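# Hang the wine glass upside down on the rack

## Task

Pick up the wine glass standing on the table and hang it upside down on the rack, with its stem fully inside a curl that holds no other glass and with the glass touching only the wire. It fails if the glass is dropped or thrown more than about a thumb's length, if any glass falls over while no hand is steadying it, or if a knock as hard as such a drop occurs. The glasses already on the rack must still hang straight in their curls.

## Robot and tools

Robot: two arms, left_arm and right_arm, each ending in a parallel two-finger gripper. The fingers point along the gripper's +z axis and close along its y axis. end_effector_position is the point between the finger pads, about 1 cm short of the tips.

Frame: every pose, velocity and offset uses the scene frame. Its origin is at table-top height, midway between the nominal bases and a little behind the near edge of the table. +x points out over the table, +z points up, and left_arm is on the +y side. Arm names do not match image left and right. The calibrated bases are left_arm (+0.001, +0.301, -0.003) m and right_arm (-0.005, -0.339, -0.001) m. Rotation offsets turn the hand about its Hand target position. Reported hand position and orientation can be off by a few centimetres, more at long reach.

Row layout, shared by execute_actions and move: 14 numbers in [-1, 1]. The first 7 are left_arm dx, dy, dz, rx, ry, rz, opening. The next 7 are the same for right_arm. Both arms are always included, even if only one moves. dx to rz are offsets from that arm's Hand target at the start of the action or move, not absolute poses. On this scale 1.0 equals 0.6 m or 180 degrees. rx, ry, rz form one rotation vector. Opening is absolute, not an offset: +1 is fully open (0.093 m) and -1 is closed. A 0 opening is itself a command, so to keep a gripper as it is, send its current opening again.

execute_actions(actions, cameras): actions is a list of actions. Each action is up to 15 rows, one per 1/30 s step. Every row counts from the start pose of that action, and the last row is held for any unused steps. Each new action begins from the current Hand target, so sending the same offset again moves the hand further. An empty list returns camera images and state. cameras takes names, ["all"] or [].

move(target, speed, blend, opening_speed, grip_force, blocking, cameras): drives each gripper in a straight line toward an offset from its Hand target. target is one 14-number row or a list of up to 15 rows, all counted from the same starting Hand targets. speed is in m/s, 0.002 to 2.9, default 0.25, and rotation is capped at twice that value in rad/s. blend is a corner-rounding radius in metres; 0 means stop at each target. opening_speed is the rate of change on the -1..+1 scale per second, at least 0.2. grip_force is newtons per pad, 10 to 50, and it persists until changed. Lower values close slowly, about 8 s at 20. Paths do not avoid obstacles or the other arm. A move is capped at 10 s. The result adds a move: line, for example done, off_target, moving, held or fault. limits=paced means the command was clipped, and limits=held means steps were withheld. Avoid paths that pass near an arm's own base.

wait(seconds 0 to 10): holds the last commands and lets the scene run. stop(): brakes a running move. zoom_image(camera, region [x0,y0,x1,y1] px, at most 504 per side) gives a closer look at the newest image from cam_high, cam_low, cam_left_wrist or cam_right_wrist. read_manual gives licence text. finished_scene(scene) ends the scene for good.

Results: the Hand target is the last commanded pose after clipping, and the next offsets start from it. The gripper often settles short of it because of friction and weight, more at long reach, and it may also tilt. If so, send the missing distance and correct the tilt. Orientation commands are clipped to within 40 degrees of the measured orientation at each step. grip_measured uses the opening scale. The pads meet at about -0.94, and each millimetre of object width adds about 0.0208. For a firm hold, send roughly 0.24 below the reading that matches the object's width, and keep sending that value. To release, send a value well above it. The Joint positions list ends with the finger gap in metres. Joint torques are raw drive outputs and include the arm's own weight.

Cameras: cam_high and cam_low are fixed on a beam behind the arms, and each arm has a wrist camera. All images are 672x504, and calibration matrices are provided.

Things to avoid:
- Dropping the glass more than a thumb's length, throwing it, or letting go of it while it is moving.
- Knocking any glass over, or knocking rack glasses out of straight.
- Hitting the table, rack, bar, plate or rail hard. Nothing warns of contact with these fixtures.
- Collisions or pressing between the two arms or grippers, including the wrist-camera cables.
- Leaving objects off the table.
- Overheating from long holds or from pushing toward unreachable poses. A MOTOR HOT warning appears at 75 °C and a fault occurs at 90 °C, which folds that arm away for the rest of the scene.
- Leaving an arm pressing against something. To end a push, command the target back past the gripper.

Each tool is called after "Emit:" as name(argument=value, ...), one argument or row to a line, values as JSON.

## Session

Emit:
execute_actions(
  actions=[],
)

Scene clock: 0.00 s.
left_arm: end_effector_position=(+0.3748, +0.3544, +0.0671) grip_measured=+1.000 end_effector_quat_wxyz=(+0.544, -0.127, +0.818, +0.140) | right_arm: end_effector_position=(+0.3820, -0.3575, +0.0732) grip_measured=+1.000 end_effector_quat_wxyz=(+0.532, +0.042, +0.845, +0.031)
Joint positions: left_arm=[-0.099 1.604 0.348 0.85 -0.415 -0.07 0.093] | right_arm=[-0.048 1.537 0.397 0.698 -0.079 0.064 0.093]
Joint velocities: within noise
Joint torques (N m): no reading
Motor temperatures (°C): left_arm=[22 33 30 28 21 23 22] | right_arm=[23 31 32 27 21 24 21]
Heat: left arm: 33 °C; right arm: 32 °C.
Hand target: left_arm +0.3813, +0.3511, +0.0794; +0.559, -0.127, +0.808, +0.135 | right_arm +0.3872, -0.3546, +0.0844; +0.545, +0.037, +0.837, +0.033
Tool commands: left_gripper/opening=+1.0 right_gripper/opening=+1.0
camera_calibration:
cam_left_wrist: T_world_to_cam=[[0.353755, -0.93054, -0.0946199, 0.203552], [-0.704415, -0.198498, -0.681468, 0.417646], [0.615351, 0.307725, -0.725705, -0.201578], [0, 0, 0, 1]] pos_world=[0.34623, 0.334346, 0.157587]
cam_right_wrist: T_world_to_cam=[[-0.0453977, -0.99216, -0.116435, -0.327545], [-0.767936, 0.109207, -0.631148, 0.417216], [0.638916, 0.0607623, -0.766873, -0.0803135], [0, 0, 0, 1]] pos_world=[0.356839, -0.36566, 0.163597]

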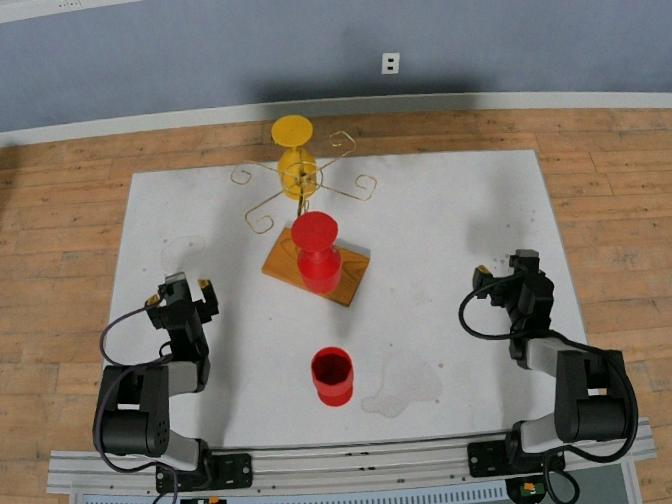

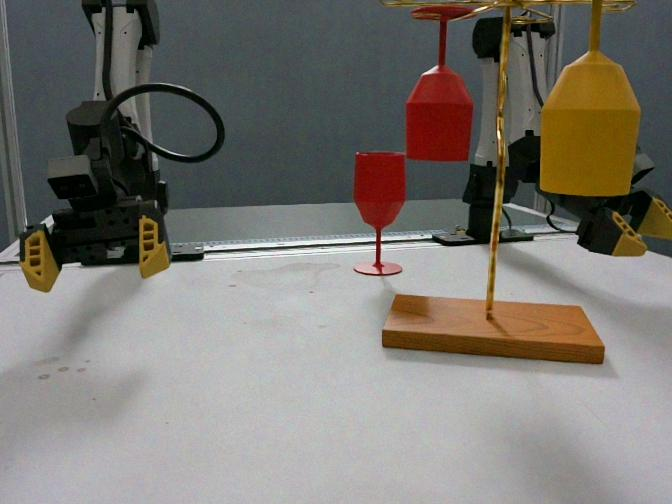

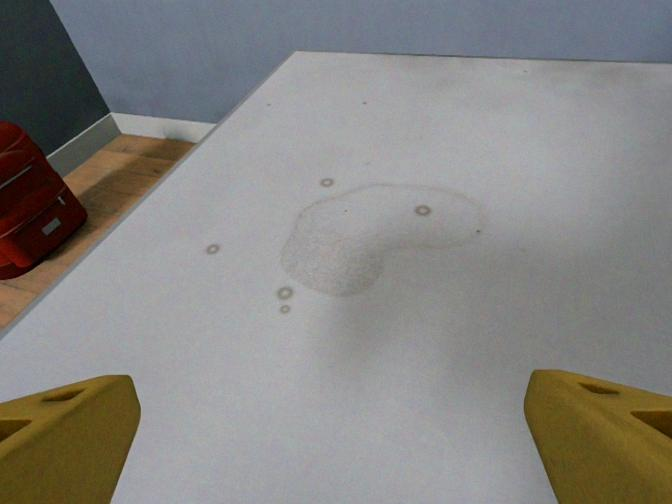

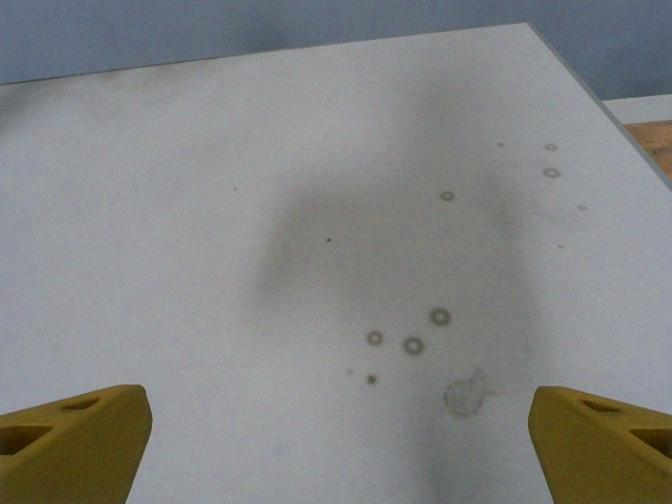

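Emit:
zoom_image(
  camera="cam_high",
  region=[220, 100, 400, 235],
)

Emit:
zoom_image(
  camera="cam_low",
  region=[340, 0, 672, 249],
)

Emit:
zoom_image(
  camera="cam_high",
  region=[280, 320, 400, 410],
)

Scaled by 2.800 from the camera's 672x504 image, which has a finer 960x720 frame.

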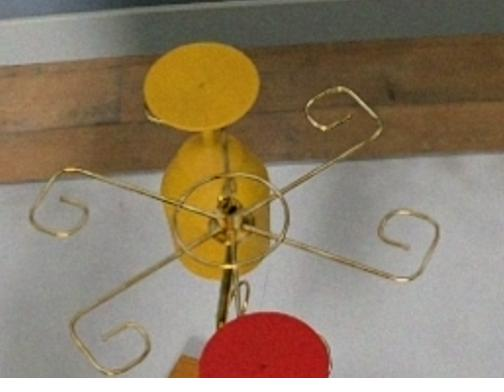

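Scaled by 1.518 from the camera's 672x504 image, which has a finer 960x720 frame.

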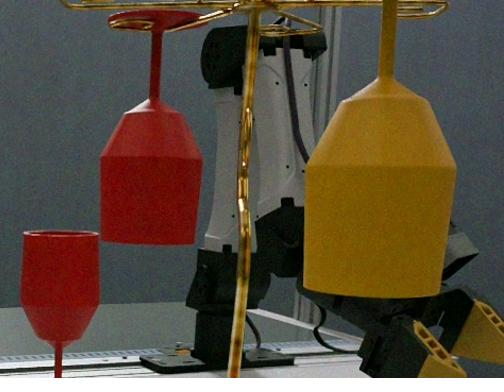

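Scaled by 4.200 from the camera's 672x504 image, which has a finer 960x720 frame.

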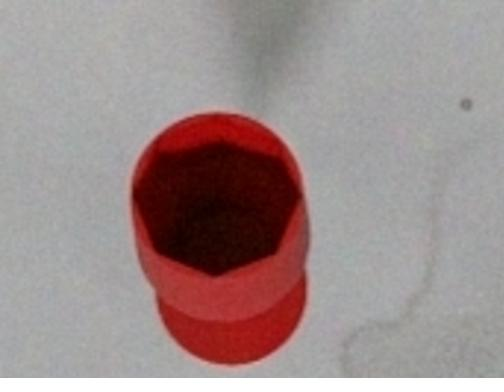

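Emit:
move(
  target=[
    [-0.05,-0.05,0.2,0,0,0,1,0,0,0,0,0,0,1],
    [-0.23,-0.265,0.168,0.3285,0.3473,-0.6207,1,0,0,0,0,0,0,1],
  ],
  blend=[0.03,0],
  speed=0.4,
  cameras=["cam_high","cam_low"],
)

Scene clock: 181.83 s.
left_arm: end_effector_position=(+0.2403, +0.1938, +0.1689) grip_measured=+1.000 end_effector_quat_wxyz=(-0.002, +0.828, +0.561, -0.013) | right_arm: end_effector_position=(+0.3820, -0.3575, +0.0732) grip_measured=+1.000 end_effector_quat_wxyz=(+0.532, +0.042, +0.845, +0.031)
Joint positions: left_arm=[-0.478 1.554 1.465 -1.495 0.011 1.532 0.093] | right_arm=[-0.048 1.537 0.397 0.698 -0.079 0.064 0.093]
Joint torques (N m): left_arm=[-0.49 -3.37 9.57 0.04 -0.07 0.3] | right_arm=[0.1 -6.12 5.67 2.07 -0.11 0.08]
Motor temperatures (°C): left_arm=[21 34 35 38 21 22 22] | right_arm=[23 38 38 40 21 24 21]
Heat: left arm: 38 °C; right arm: 40 °C.
Hand target: left_arm +0.2433, +0.1921, +0.1802; +0.000, +0.839, +0.545, -0.001 | right_arm +0.3872, -0.3546, +0.0844; +0.545, +0.037, +0.837, +0.033
Off the commanded pose: left_arm 0.012 m, 3 deg | right_arm 0.013 m, 2 deg.
move: off_target (left_arm, right_arm)
Images, in order (width x height): cam_high 672x504, cam_low 672x504.

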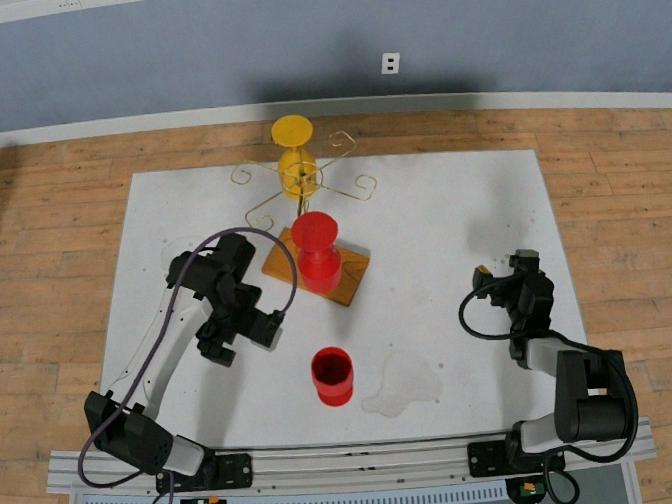

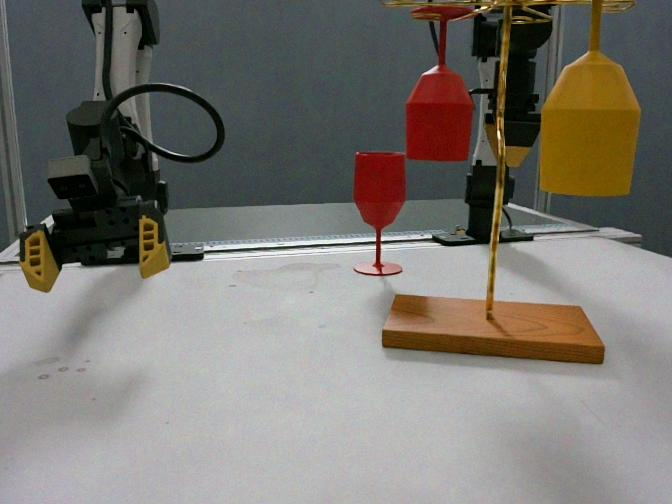

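Emit:
move(
  target=[-0.1155,-0.255,0.125,-0.457,0.2035,0,1,0,0,0,0,0,0,1],
  speed=0.4,
  cameras=["all"],
)

Scene clock: 198.57 s.
left_arm: end_effector_position=(+0.1758, +0.0436, +0.2507) grip_measured=+1.000 end_effector_quat_wxyz=(+0.366, +0.603, +0.399, -0.586) | right_arm: end_effector_position=(+0.3820, -0.3575, +0.0732) grip_measured=+1.000 end_effector_quat_wxyz=(+0.532, +0.042, +0.845, +0.031)
Joint positions: left_arm=[-0.47 1.642 1.227 -1.459 1.514 1.852 0.093] | right_arm=[-0.048 1.537 0.397 0.698 -0.079 0.064 0.093]
Joint torques (N m): left_arm=[-0.72 -4.04 4.37 0.21 1.02 0.13] | right_arm=[0.12 -6.11 5.65 2.08 -0.11 0.08]
Heat: left arm: 37 °C; right arm: 41 °C.
Hand target: left_arm +0.1740, +0.0391, +0.2551; +0.385, +0.593, +0.385, -0.594 | right_arm +0.3872, -0.3546, +0.0844; +0.545, +0.037, +0.837, +0.033
Off the commanded pose: left_arm 0.007 m, 3 deg | right_arm 0.013 m, 2 deg.
joint sent to its limit (left arm) — joint 5 (wrist yaw), upper limit. The joint targets are off in position, not in orientation.
move: off_target (left_arm, right_arm)
camera_calibration:
cam_left_wrist: T_world_to_cam=[[-0.908133, 0.418212, 0.0198365, 0.136432], [0.177671, 0.42784, -0.88622, 0.209896], [-0.379115, -0.801281, -0.46284, 0.307064], [0, 0, 0, 1]] pos_world=[0.203019, 0.0991852, 0.32543]
cam_right_wrist: T_world_to_cam=[[-0.0453977, -0.99216, -0.116435, -0.327545], [-0.767936, 0.109207, -0.631148, 0.417216], [0.638916, 0.0607623, -0.766873, -0.0803135], [0, 0, 0, 1]] pos_world=[0.356839, -0.36566, 0.163597]

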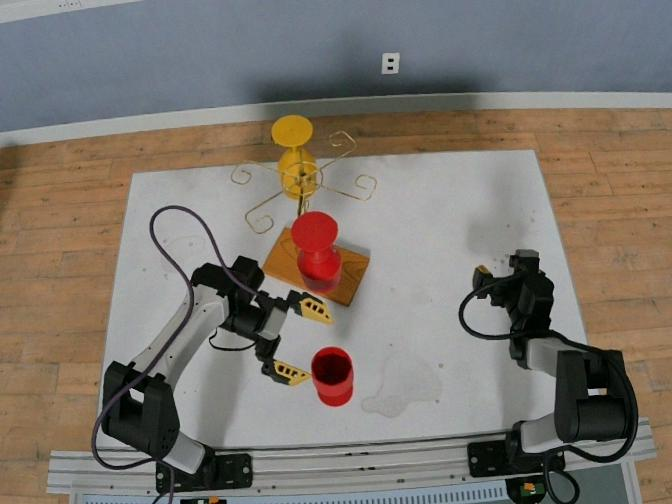

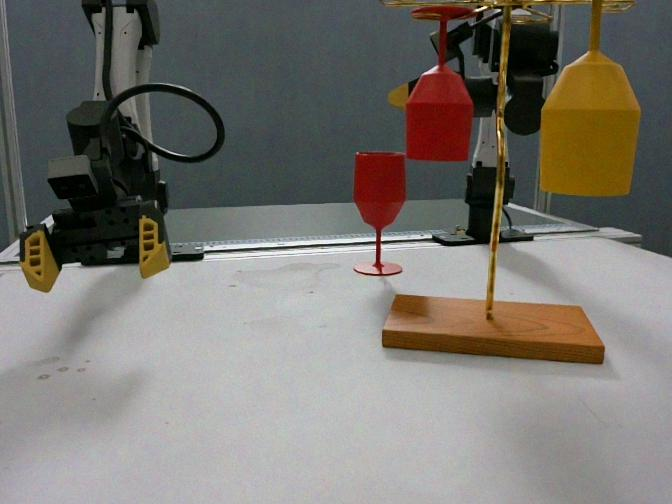

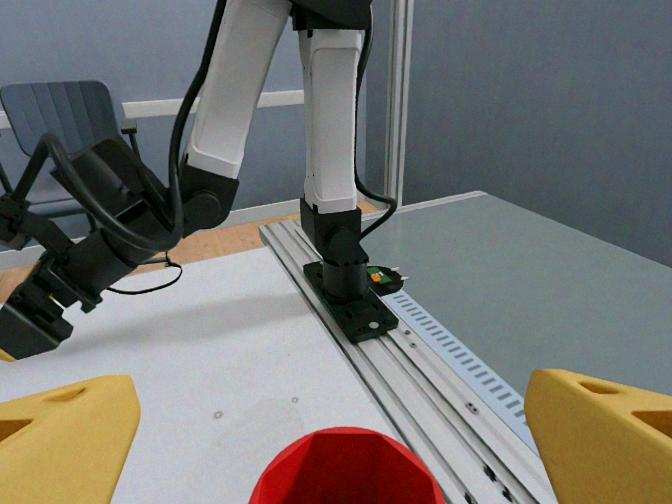

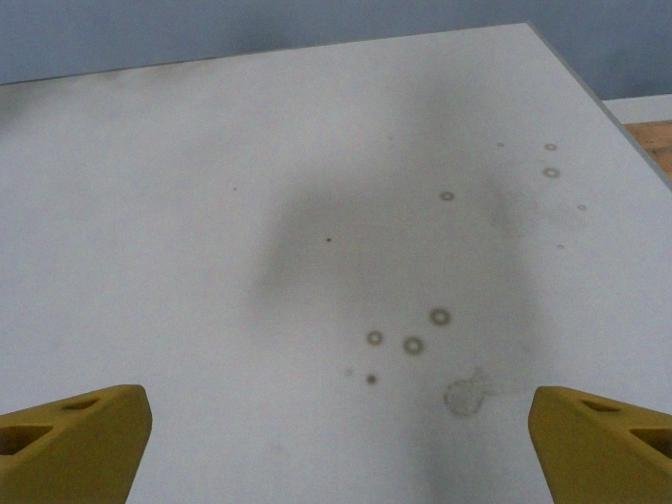

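Emit:
move(
  target=[-0.012,-0.015,-0.065,0,0,0,1,0,0,0,0,0,0,1],
  cameras=["cam_left_wrist","cam_high","cam_low"],
)

Emit:
zoom_image(
  camera="cam_high",
  region=[240, 260, 400, 420],
)

Scene clock: 221.27 s.
left_arm: end_effector_position=(+0.1726, +0.0324, +0.2031) grip_measured=+1.000 end_effector_quat_wxyz=(+0.351, +0.605, +0.393, -0.596) | right_arm: end_effector_position=(+0.3820, -0.3575, +0.0732) grip_measured=+1.000 end_effector_quat_wxyz=(+0.532, +0.042, +0.845, +0.031)
Joint positions: left_arm=[-0.512 1.691 1.09 -1.172 1.519 1.732 0.093] | right_arm=[-0.048 1.537 0.397 0.698 -0.079 0.064 0.093]
Joint torques (N m): left_arm=[-0.66 -7.2 4.12 0.35 0.99 -0.04] | right_arm=[0.13 -6.09 5.68 2.08 -0.11 0.08]
Motor temperatures (°C): left_arm=[21 35 35 33 22 22 22] | right_arm=[23 38 38 41 21 24 21]
Heat: left arm: 35 °C; right arm: 41 °C.
Hand target: left_arm +0.1668, +0.0301, +0.2162; +0.385, +0.593, +0.385, -0.594 | right_arm +0.3872, -0.3546, +0.0844; +0.545, +0.037, +0.837, +0.033
Off the commanded pose: left_arm 0.014 m, 4 deg | right_arm 0.013 m, 2 deg.
joint sent to its limit (left arm) — joint 5 (wrist yaw), upper limit. The joint targets are off in position and orientation.
move: off_target (left_arm, right_arm)
camera_calibration:
cam_left_wrist: T_world_to_cam=[[-0.892866, 0.448725, 0.0378914, 0.131849], [0.176529, 0.426177, -0.887249, 0.17357], [-0.414279, -0.785506, -0.459732, 0.279772], [0, 0, 0, 1]] pos_world=[0.202987, 0.086627, 0.277624]
Images, in order (width x height): cam_high 672x504, cam_low 672x504, cam_left_wrist 672x504.

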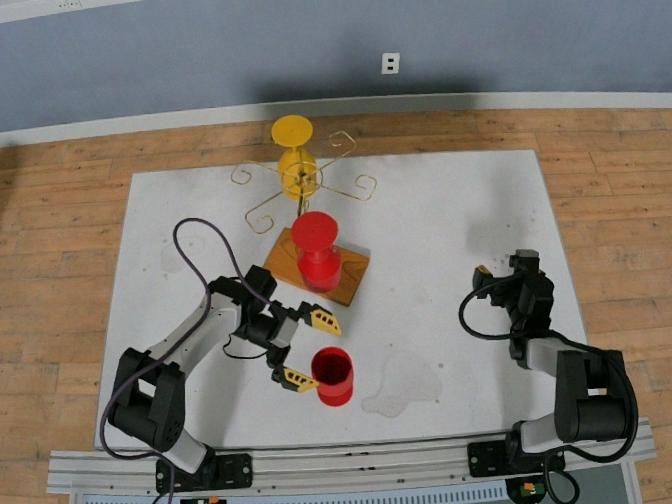

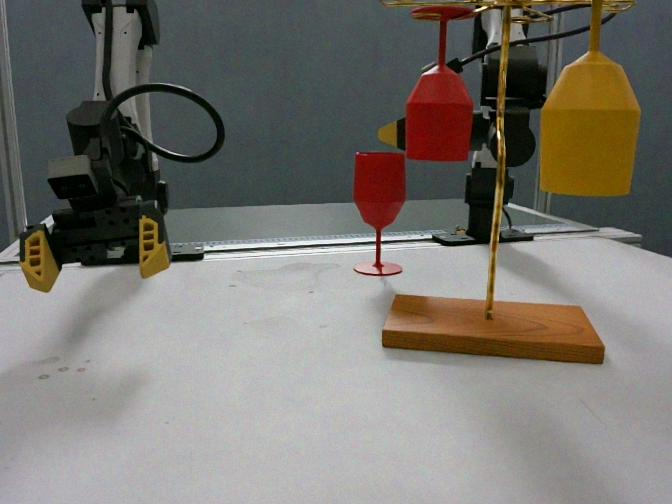

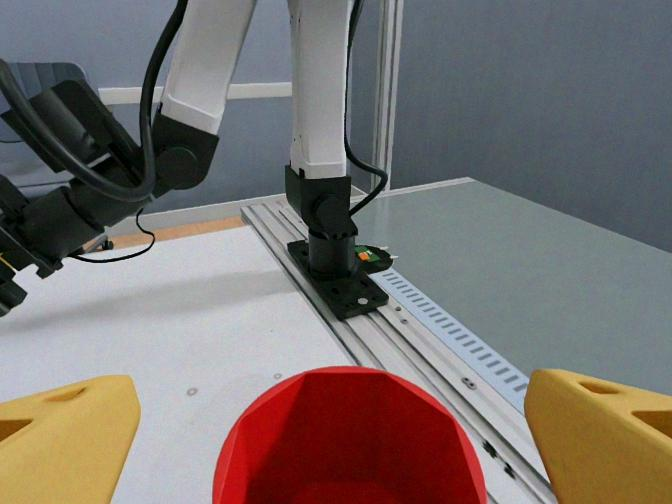

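Scaled by 3.150 from the camera's 672x504 image, which has a finer 960x720 frame.

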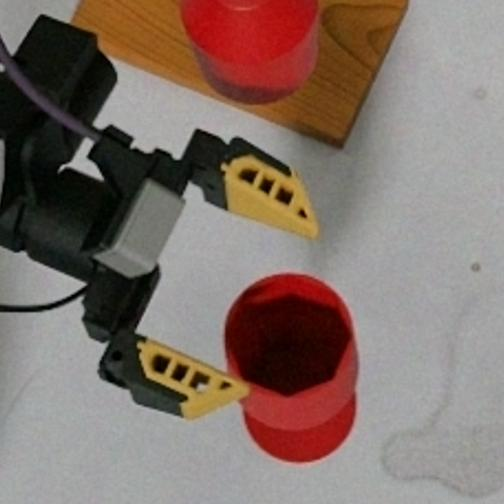

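Emit:
move(
  target=[-0.015,-0.0177,0,0,0,-0.028,1,0,0,0,0,0,0,1],
  cameras=["cam_left_wrist","cam_high"],
)

Emit:
zoom_image(
  camera="cam_high",
  region=[240, 260, 400, 420],
)

Scene clock: 243.23 s.
left_arm: end_effector_position=(+0.1583, +0.0238, +0.2032) grip_measured=+1.000 end_effector_quat_wxyz=(+0.336, +0.616, +0.377, -0.605) | right_arm: end_effector_position=(+0.3820, -0.3575, +0.0732) grip_measured=+1.000 end_effector_quat_wxyz=(+0.532, +0.042, +0.845, +0.031)
Joint positions: left_arm=[-0.564 1.691 1.09 -1.171 1.519 1.732 0.093] | right_arm=[-0.048 1.537 0.397 0.698 -0.079 0.064 0.093]
Joint torques (N m): left_arm=[-0.39 -5.48 6.22 0.29 0.98 0] | right_arm=[0.12 -6.12 5.67 2.07 -0.11 0.09]
Heat: left arm: 38 °C; right arm: 42 °C.
Hand target: left_arm +0.1578, +0.0195, +0.2162; +0.359, +0.609, +0.358, -0.610 | right_arm +0.3872, -0.3546, +0.0844; +0.545, +0.037, +0.837, +0.033
Off the commanded pose: left_arm 0.014 m, 3 deg | right_arm 0.013 m, 2 deg.
joint sent to its limit (left arm) — joint 5 (wrist yaw), upper limit. The joint targets are off in position, not in orientation.
move: off_target (left_arm, right_arm)
camera_calibration:
cam_left_wrist: T_world_to_cam=[[-0.868286, 0.494684, 0.0369738, 0.118177], [0.199157, 0.415889, -0.88734, 0.176506], [-0.45433, -0.763101, -0.459631, 0.272982], [0, 0, 0, 1]] pos_world=[0.191483, 0.0764455, 0.277723]
Images, in order (width x height): cam_high 672x504, cam_left_wrist 672x504.

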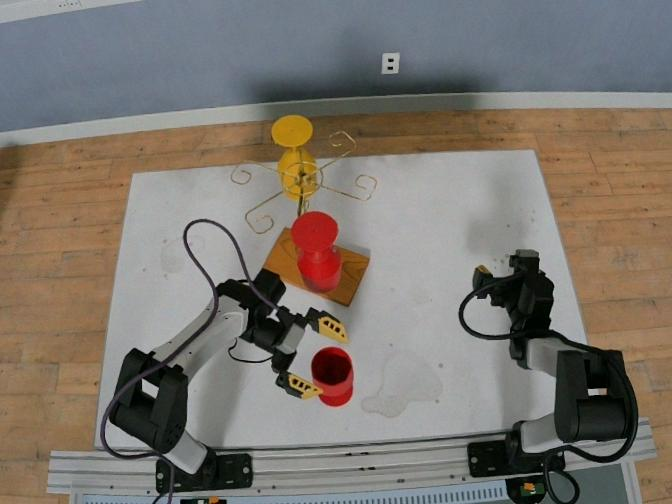

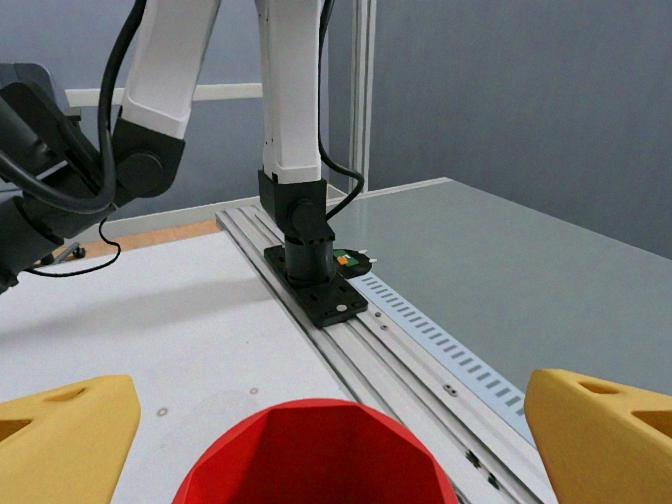

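Scaled by 3.150 from the camera's 672x504 image, which has a finer 960x720 frame.

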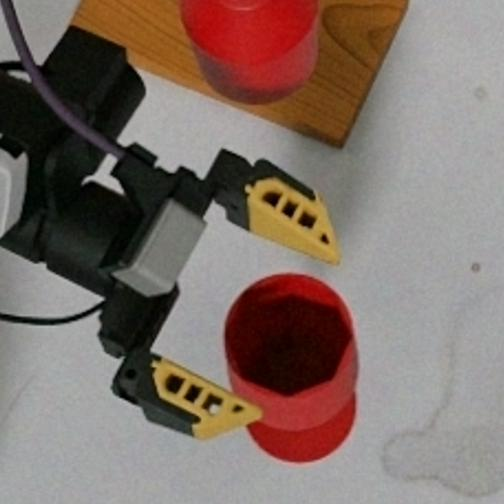

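Emit:
move(
  target=[0.006,-0.0035,0,0,0,0,1,0,0,0,0,0,0,1],
  cameras=["cam_left_wrist"],
)

Scene clock: 249.87 s.
left_arm: end_effector_position=(+0.1583, +0.0238, +0.2032) grip_measured=+1.000 end_effector_quat_wxyz=(+0.336, +0.616, +0.377, -0.605) | right_arm: end_effector_position=(+0.3820, -0.3575, +0.0732) grip_measured=+1.000 end_effector_quat_wxyz=(+0.532, +0.042, +0.845, +0.031)
Joint positions: left_arm=[-0.564 1.691 1.09 -1.171 1.519 1.732 0.093] | right_arm=[-0.048 1.537 0.397 0.698 -0.079 0.064 0.093]
Joint torques (N m): left_arm=[-0.44 -4.51 7.58 0.3 1 -0.04] | right_arm=[0.12 -6.09 5.67 2.08 -0.11 0.08]
Heat: left arm: 38 °C; right arm: 42 °C.
Hand target: left_arm +0.1614, +0.0174, +0.2162; +0.359, +0.609, +0.358, -0.610 | right_arm +0.3872, -0.3546, +0.0844; +0.545, +0.037, +0.837, +0.033
Off the commanded pose: left_arm 0.015 m, 4 deg | right_arm 0.013 m, 2 deg.
joint sent to its limit (left arm) — joint 5 (wrist yaw), upper limit. The joint targets are off in position, not in orientation.
move: off_target (left_arm, right_arm)
camera_calibration:
cam_left_wrist: T_world_to_cam=[[-0.868286, 0.494684, 0.0369738, 0.118177], [0.199157, 0.415889, -0.88734, 0.176506], [-0.45433, -0.763101, -0.459631, 0.272982], [0, 0, 0, 1]] pos_world=[0.191483, 0.0764455, 0.277723]
Images, in order (width x height): cam_left_wrist 672x504.

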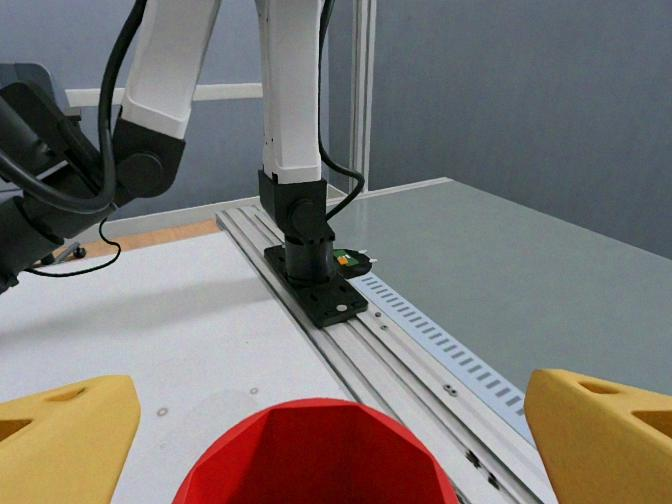

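Emit:
move(
  target=[0.006,-0.0035,-0.022,0,0,0,1,0,0,0,0,0,0,1],
  cameras=["cam_left_wrist"],
)

Scene clock: 254.23 s.
left_arm: end_effector_position=(+0.1630, +0.0212, +0.1945) grip_measured=+1.000 end_effector_quat_wxyz=(+0.336, +0.615, +0.377, -0.605) | right_arm: end_effector_position=(+0.3820, -0.3575, +0.0732) grip_measured=+1.000 end_effector_quat_wxyz=(+0.532, +0.042, +0.845, +0.031)
Joint positions: left_arm=[-0.564 1.723 1.09 -1.14 1.519 1.732 0.093] | right_arm=[-0.048 1.537 0.397 0.698 -0.079 0.064 0.093]
Joint torques (N m): left_arm=[-0.46 -4.3 6.39 0.34 0.99 0.07] | right_arm=[0.13 -6.11 5.68 2.08 -0.12 0.08]
Heat: left arm: 37 °C; right arm: 42 °C.
Hand target: left_arm +0.1650, +0.0153, +0.2030; +0.358, +0.609, +0.358, -0.610 | right_arm +0.3872, -0.3546, +0.0844; +0.545, +0.037, +0.837, +0.033
Off the commanded pose: left_arm 0.011 m, 4 deg | right_arm 0.013 m, 2 deg.
joint sent to its limit (left arm) — joint 5 (wrist yaw), upper limit. The joint targets are off in position, not in orientation.
move: off_target (left_arm, right_arm)
camera_calibration:
cam_left_wrist: T_world_to_cam=[[-0.868277, 0.494662, 0.0374717, 0.123783], [0.19877, 0.416116, -0.88732, 0.169028], [-0.454516, -0.762992, -0.459629, 0.269086], [0, 0, 0, 1]] pos_world=[0.196184, 0.073745, 0.269023]
Images, in order (width x height): cam_left_wrist 672x504.

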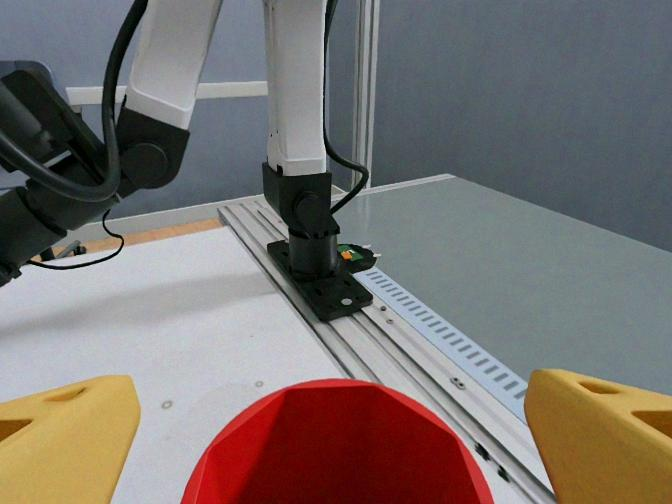

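Emit:
move(
  target=[0,0,-0.1,0,0,0,1,0,0,0,0,0,0,1],
  speed=0.1,
  cameras=["cam_left_wrist","cam_high","cam_low"],
)

Emit:
zoom_image(
  camera="cam_high",
  region=[240, 260, 400, 420],
)

Scene clock: 260.23 s.
left_arm: end_effector_position=(+0.1663, +0.0188, +0.1378) grip_measured=+1.000 end_effector_quat_wxyz=(+0.330, +0.612, +0.381, -0.609) | right_arm: end_effector_position=(+0.3820, -0.3575, +0.0732) grip_measured=+1.000 end_effector_quat_wxyz=(+0.532, +0.042, +0.845, +0.031)
Joint positions: left_arm=[-0.564 1.866 1.008 -0.977 1.519 1.777 0.093] | right_arm=[-0.048 1.537 0.397 0.698 -0.079 0.064 0.093]
Joint torques (N m): left_arm=[-0.39 -5.34 3.62 0.33 0.97 0.33] | right_arm=[0.14 -6.11 5.68 2.07 -0.11 0.09]
Heat: left arm: 37 °C; right arm: 42 °C.
Hand target: left_arm +0.1650, +0.0153, +0.1430; +0.358, +0.609, +0.358, -0.610 | right_arm +0.3872, -0.3546, +0.0844; +0.545, +0.037, +0.837, +0.033
Off the commanded pose: left_arm 0.006 m, 4 deg | right_arm 0.013 m, 2 deg.
joint sent to its limit (left arm) — joint 5 (wrist yaw), upper limit. The joint targets are off in position, not in orientation.
move: off_target (left_arm, right_arm)
camera_calibration:
cam_left_wrist: T_world_to_cam=[[-0.866355, 0.496372, 0.0551644, 0.127094], [0.185587, 0.422512, -0.887153, 0.121053], [-0.463666, -0.758352, -0.458166, 0.243893], [0, 0, 0, 1]] pos_world=[0.200727, 0.0707245, 0.212125]
Images, in order (width x height): cam_high 672x504, cam_low 672x504, cam_left_wrist 672x504.

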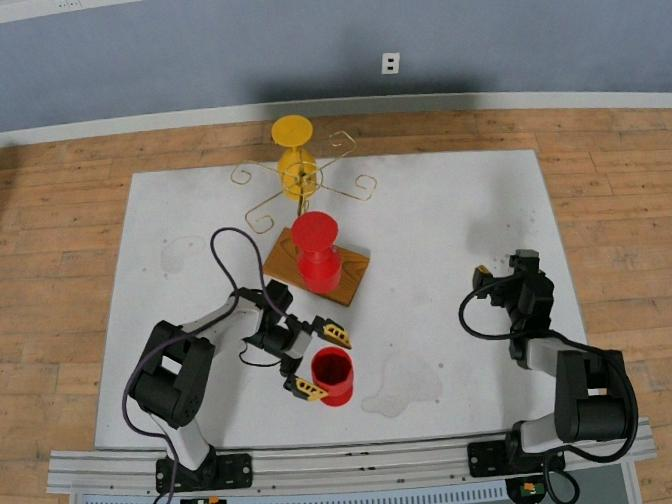

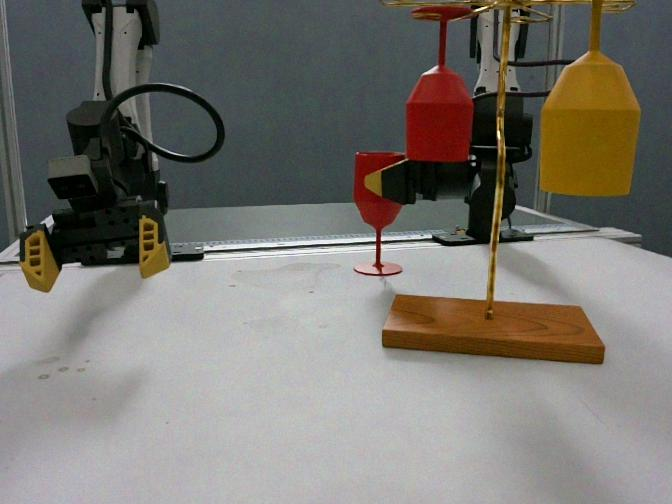

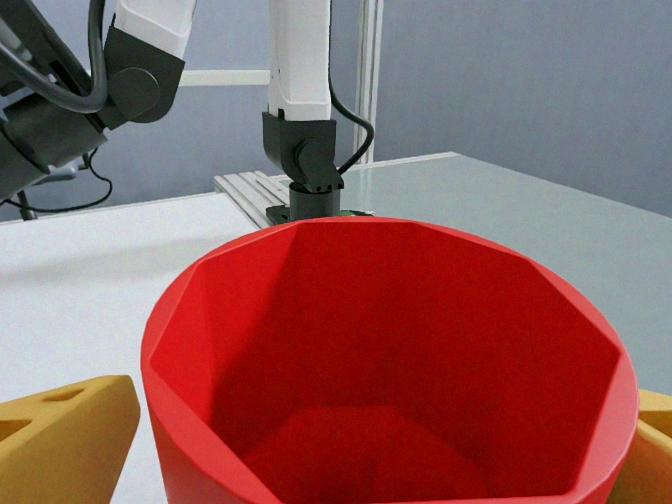

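Scaled by 3.150 from the camera's 672x504 image, which has a finer 960x720 frame.

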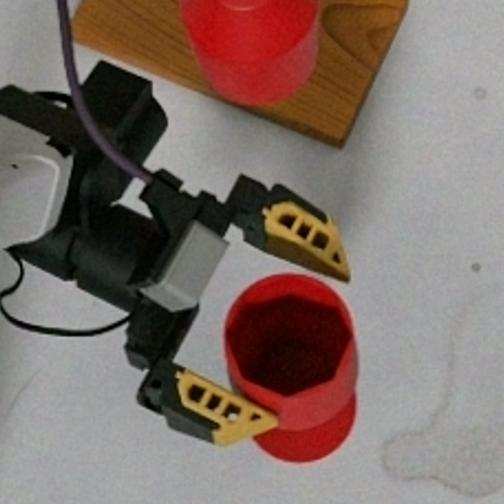

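Emit:
move(
  target=[-0.015,0.008,0,0,0,0,1,0,0,0,0,0,0,1],
  speed=0.05,
  cameras=["cam_left_wrist"],
)

Scene clock: 275.10 s.
left_arm: end_effector_position=(+0.1579, +0.0233, +0.1300) grip_measured=+1.000 end_effector_quat_wxyz=(+0.318, +0.605, +0.392, -0.616) | right_arm: end_effector_position=(+0.3820, -0.3575, +0.0732) grip_measured=+1.000 end_effector_quat_wxyz=(+0.532, +0.042, +0.845, +0.031)
Joint positions: left_arm=[-0.564 1.866 0.965 -0.971 1.519 1.777 0.093] | right_arm=[-0.048 1.537 0.397 0.698 -0.079 0.064 0.093]
Joint torques (N m): left_arm=[-0.46 -7.45 3.43 0.25 0.97 0.38] | right_arm=[0.13 -6.11 5.67 2.08 -0.12 0.08]
Heat: left arm: 37 °C; right arm: 42 °C.
Hand target: left_arm +0.1560, +0.0201, +0.1430; +0.358, +0.609, +0.358, -0.610 | right_arm +0.3872, -0.3546, +0.0844; +0.545, +0.037, +0.837, +0.033
Off the commanded pose: left_arm 0.014 m, 6 deg | right_arm 0.013 m, 2 deg.
joint sent to its limit (left arm) — joint 5 (wrist yaw), upper limit. The joint targets are off in position, not in orientation.
move: off_target (left_arm, right_arm)
camera_calibration:
cam_left_wrist: T_world_to_cam=[[-0.863761, 0.495311, 0.0926459, 0.112837], [0.156559, 0.438548, -0.884966, 0.117736], [-0.478963, -0.749895, -0.456346, 0.241911], [0, 0, 0, 1]] pos_world=[0.194898, 0.0738852, 0.204134]
Images, in order (width x height): cam_left_wrist 672x504.

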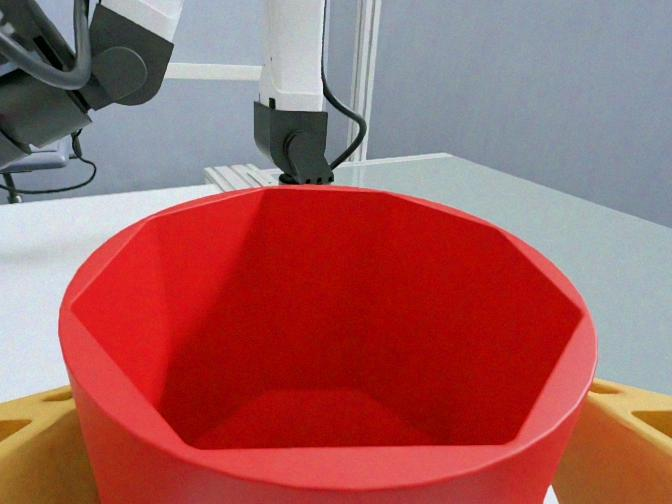

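Emit:
move(
  target=[0,0,0.004,0.016,0.03,0,1,0,0,0,0,0,0,1],
  speed=0.05,
  cameras=["cam_left_wrist"],
)

Scene clock: 284.73 s.
left_arm: end_effector_position=(+0.1580, +0.0233, +0.1300) grip_measured=+1.000 end_effector_quat_wxyz=(+0.308, +0.599, +0.402, -0.621) | right_arm: end_effector_position=(+0.3820, -0.3575, +0.0732) grip_measured=+1.000 end_effector_quat_wxyz=(+0.532, +0.042, +0.845, +0.031)
Joint positions: left_arm=[-0.564 1.866 0.965 -0.971 1.519 1.745 0.093] | right_arm=[-0.048 1.537 0.397 0.698 -0.079 0.064 0.093]
Joint torques (N m): left_arm=[-0.44 -7.27 4.56 -0.07 0.97 -0.05] | right_arm=[0.1 -6.09 5.7 2.07 -0.11 0.08]
Heat: left arm: 39 °C; right arm: 42 °C.
Hand target: left_arm +0.1560, +0.0201, +0.1454; +0.326, +0.589, +0.390, -0.629 | right_arm +0.3872, -0.3546, +0.0844; +0.545, +0.037, +0.837, +0.033
Off the commanded pose: left_arm 0.016 m, 3 deg | right_arm 0.013 m, 2 deg.
joint sent to its limit (left arm) — joint 5 (wrist yaw), upper limit. The joint targets are off in position, not in orientation.
move: off_target (left_arm, right_arm)
camera_calibration:
cam_left_wrist: T_world_to_cam=[[-0.861454, 0.492525, 0.123756, 0.108519], [0.132009, 0.452494, -0.881943, 0.120869], [-0.490377, -0.743416, -0.454821, 0.24333], [0, 0, 0, 1]] pos_world=[0.196852, 0.0727543, 0.203841]
Images, in order (width x height): cam_left_wrist 672x504.

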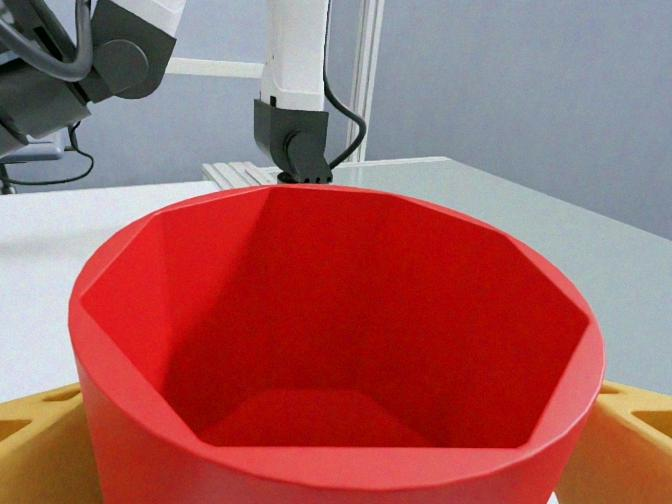

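Emit:
move(
  target=[0,0,0.004,-0.0225,-0.041,0,1,0,0,0,0,0,0,1],
  speed=0.08,
  cameras=["cam_left_wrist"],
)

Scene clock: 293.20 s.
left_arm: end_effector_position=(+0.1587, +0.0229, +0.1331) grip_measured=+1.000 end_effector_quat_wxyz=(+0.326, +0.610, +0.385, -0.611) | right_arm: end_effector_position=(+0.3820, -0.3575, +0.0732) grip_measured=+1.000 end_effector_quat_wxyz=(+0.532, +0.042, +0.845, +0.031)
Joint positions: left_arm=[-0.564 1.844 0.957 -0.932 1.519 1.75 0.093] | right_arm=[-0.048 1.537 0.397 0.698 -0.079 0.064 0.093]
Joint torques (N m): left_arm=[-0.5 -7.9 3.55 0.33 0.97 0.48] | right_arm=[0.12 -6.12 5.7 2.08 -0.11 0.08]
Heat: left arm: 39 °C; right arm: 42 °C.
Hand target: left_arm +0.1560, +0.0201, +0.1478; +0.371, +0.616, +0.346, -0.603 | right_arm +0.3872, -0.3546, +0.0844; +0.545, +0.037, +0.837, +0.033
Off the commanded pose: left_arm 0.015 m, 7 deg | right_arm 0.013 m, 2 deg.
joint sent to its limit (left arm) — joint 5 (wrist yaw), upper limit. The joint targets are off in position, not in orientation.
move: off_target (left_arm, right_arm)
camera_calibration:
cam_left_wrist: T_world_to_cam=[[-0.866338, 0.494936, 0.067055, 0.117282], [0.175989, 0.428145, -0.886408, 0.117875], [-0.467425, -0.756128, -0.458022, 0.241928], [0, 0, 0, 1]] pos_world=[0.193944, 0.0744136, 0.20743]
Images, in order (width x height): cam_left_wrist 672x504.

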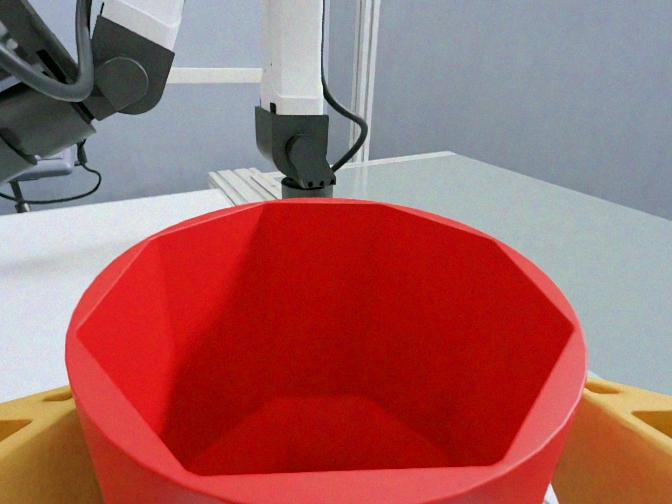

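Emit:
move(
  target=[0,0,0,-0.011,-0.021,0,1,0,0,0,0,0,0,1],
  speed=0.08,
  cameras=["cam_left_wrist"],
)

Scene clock: 297.67 s.
left_arm: end_effector_position=(+0.1586, +0.0230, +0.1330) grip_measured=+1.000 end_effector_quat_wxyz=(+0.346, +0.621, +0.367, -0.600) | right_arm: end_effector_position=(+0.3820, -0.3575, +0.0732) grip_measured=+1.000 end_effector_quat_wxyz=(+0.532, +0.042, +0.845, +0.031)
Joint positions: left_arm=[-0.564 1.826 0.937 -0.872 1.519 1.753 0.093] | right_arm=[-0.048 1.537 0.397 0.698 -0.079 0.064 0.093]
Joint torques (N m): left_arm=[-0.47 -7.77 3.58 0.48 0.99 0.53] | right_arm=[0.12 -6.11 5.7 2.07 -0.11 0.08]
Heat: left arm: 39 °C; right arm: 43 °C.
Hand target: left_arm +0.1560, +0.0201, +0.1478; +0.393, +0.629, +0.323, -0.588 | right_arm +0.3872, -0.3546, +0.0844; +0.545, +0.037, +0.837, +0.033
Off the commanded pose: left_arm 0.015 m, 8 deg | right_arm 0.013 m, 2 deg.
joint sent to its limit (left arm) — joint 5 (wrist yaw), upper limit. The joint targets are off in position, not in orientation.
move: off_target (left_arm, right_arm)
camera_calibration:
cam_left_wrist: T_world_to_cam=[[-0.868522, 0.495626, 0.00500245, 0.125691], [0.224063, 0.401605, -0.88798, 0.111007], [-0.442115, -0.770109, -0.459854, 0.238479], [0, 0, 0, 1]] pos_world=[0.189727, 0.076778, 0.207609]
Images, in order (width x height): cam_left_wrist 672x504.

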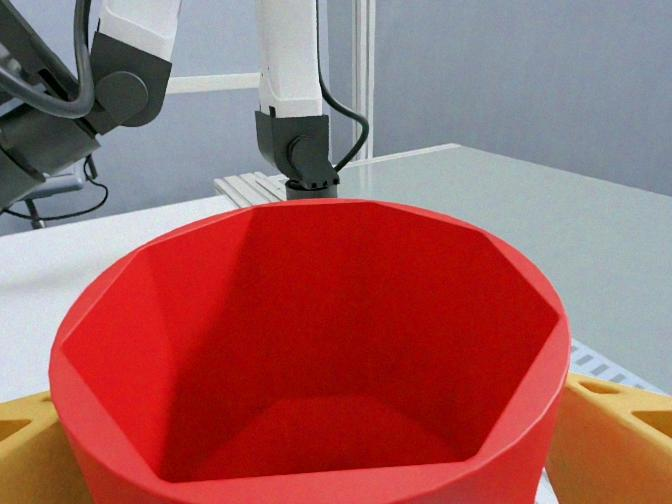

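Emit:
move(
  target=[0,0,0,0,0,0,0.25,0,0,0,0,0,0,1],
  grip_force=25,
  opening_speed=0.25,
  cameras=["cam_left_wrist","cam_high","cam_low"],
)

Scene clock: 307.17 s.
left_arm: end_effector_position=(+0.1590, +0.0227, +0.1329) grip_measured=+0.610 end_effector_quat_wxyz=(+0.348, +0.622, +0.365, -0.599) | right_arm: end_effector_position=(+0.3820, -0.3575, +0.0732) grip_measured=+1.000 end_effector_quat_wxyz=(+0.532, +0.042, +0.845, +0.031)
Joint positions: left_arm=[-0.564 1.826 0.937 -0.866 1.519 1.753 0.075] | right_arm=[-0.048 1.537 0.397 0.698 -0.079 0.064 0.093]
Joint torques (N m): left_arm=[-0.51 -7.87 3.44 0.48 0.99 0.49] | right_arm=[0.12 -6.12 5.68 2.07 -0.11 0.08]
Motor temperatures (°C): left_arm=[21 41 32 30 23 22 22] | right_arm=[23 38 38 43 21 24 21]
Heat: left arm: 41 °C; right arm: 43 °C.
Hand target: left_arm +0.1560, +0.0201, +0.1478; +0.393, +0.629, +0.323, -0.588 | right_arm +0.3872, -0.3546, +0.0844; +0.545, +0.037, +0.837, +0.033
Off the commanded pose: left_arm 0.015 m, 7 deg | right_arm 0.013 m, 2 deg.
joint sent to its limit (left arm) — joint 5 (wrist yaw), upper limit. The joint targets are off in position, not in orientation.
grip_force (N): 25, 25
move: off_target (left_arm, right_arm)
camera_calibration:
cam_left_wrist: T_world_to_cam=[[-0.868561, 0.495581, -0.00112495, 0.12696], [0.22879, 0.398964, -0.887966, 0.110219], [-0.439611, -0.77151, -0.459908, 0.238075], [0, 0, 0, 1]] pos_world=[0.189716, 0.0767844, 0.207506]
Images, in order (width x height): cam_high 672x504, cam_low 672x504, cam_left_wrist 672x504.

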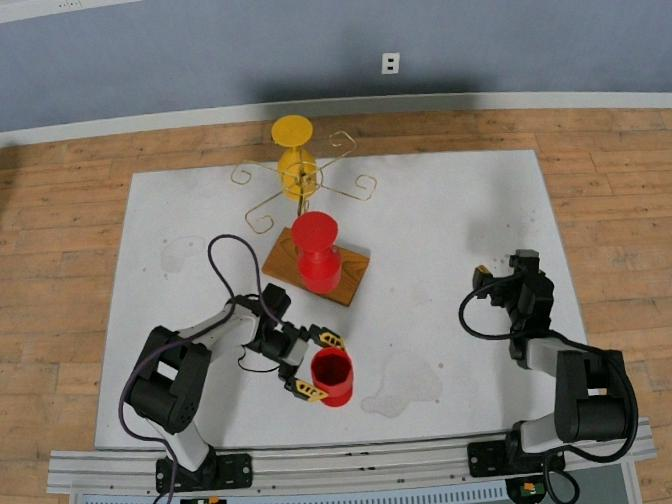

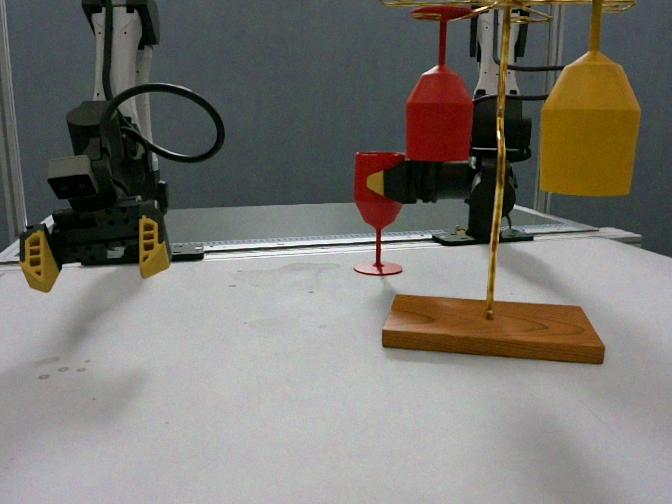

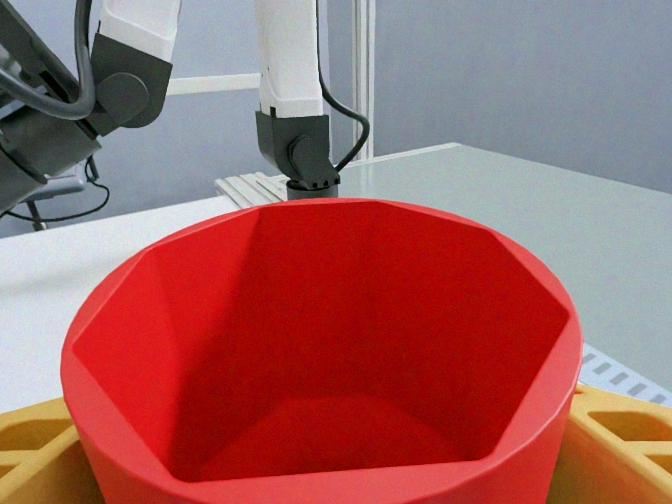

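Emit:
move(
  target=[
    [0,0,0.08,0,0,0,0.25,0,0,0,0,0,0,1],
    [0.14,0.062,0.19,0,0,0.078,0.25,0,0,0,0,0,0,1],
  ],
  blend=[0.03,0],
  speed=0.15,
  grip_force=35,
  cameras=["cam_left_wrist","cam_high","cam_low"],
)

Scene clock: 337.07 s.
left_arm: end_effector_position=(+0.2399, +0.0585, +0.2356) grip_measured=+0.578 end_effector_quat_wxyz=(+0.423, +0.579, +0.431, -0.547) | right_arm: end_effector_position=(+0.3820, -0.3575, +0.0732) grip_measured=+1.000 end_effector_quat_wxyz=(+0.532, +0.042, +0.845, +0.031)
Joint positions: left_arm=[-0.342 1.627 1.158 -0.913 1.519 1.405 0.073] | right_arm=[-0.048 1.537 0.397 0.698 -0.079 0.064 0.093]
Joint torques (N m): left_arm=[0.39 -7.42 8.2 0.93 0.98 -0.05] | right_arm=[0.09 -6.13 5.67 2.07 -0.11 0.08]
Heat: left arm: 44 °C; right arm: 43 °C.
Hand target: left_arm +0.2400, +0.0573, +0.2618; +0.462, +0.585, +0.397, -0.536 | right_arm +0.3872, -0.3546, +0.0844; +0.545, +0.037, +0.837, +0.033
Off the commanded pose: left_arm 0.026 m, 6 deg | right_arm 0.013 m, 2 deg.
joint sent to its limit (left arm) — joint 5 (wrist yaw), upper limit. The joint targets are off in position, not in orientation.
grip_force (N): 35, 35
move: off_target (left_arm, right_arm); blend cut to 0.0241 m at target 1
camera_calibration:
cam_left_wrist: T_world_to_cam=[[-0.961328, 0.274303, -0.0246189, 0.220434], [0.147458, 0.437156, -0.887215, 0.185701], [-0.232604, -0.856535, -0.460698, 0.30392], [0, 0, 0, 1]] pos_world=[0.25522, 0.118672, 0.310199]
Images, in order (width x height): cam_high 672x504, cam_low 672x504, cam_left_wrist 672x504.

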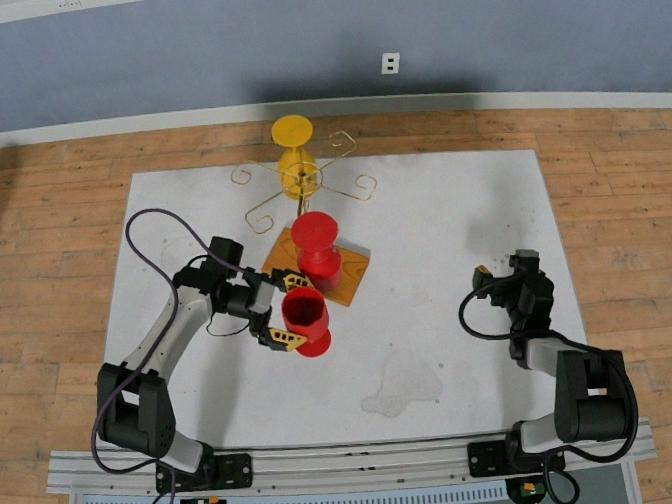

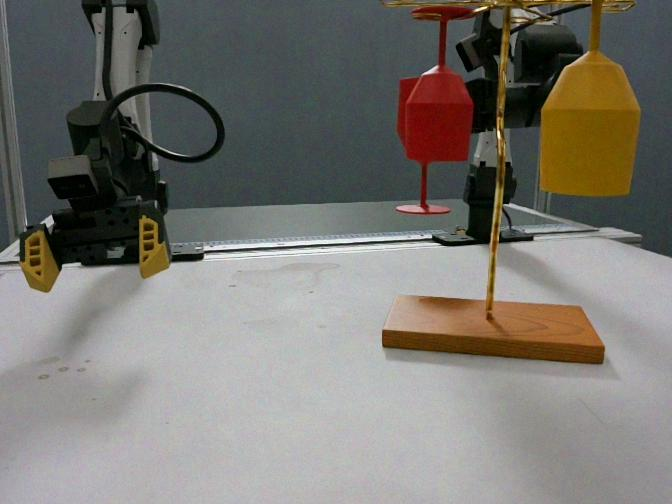

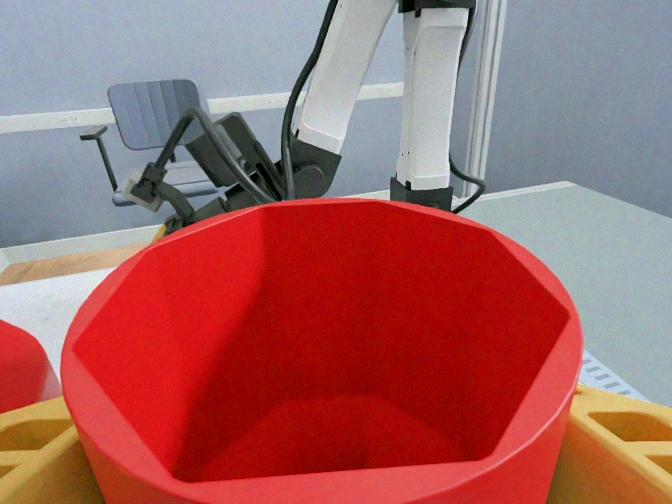

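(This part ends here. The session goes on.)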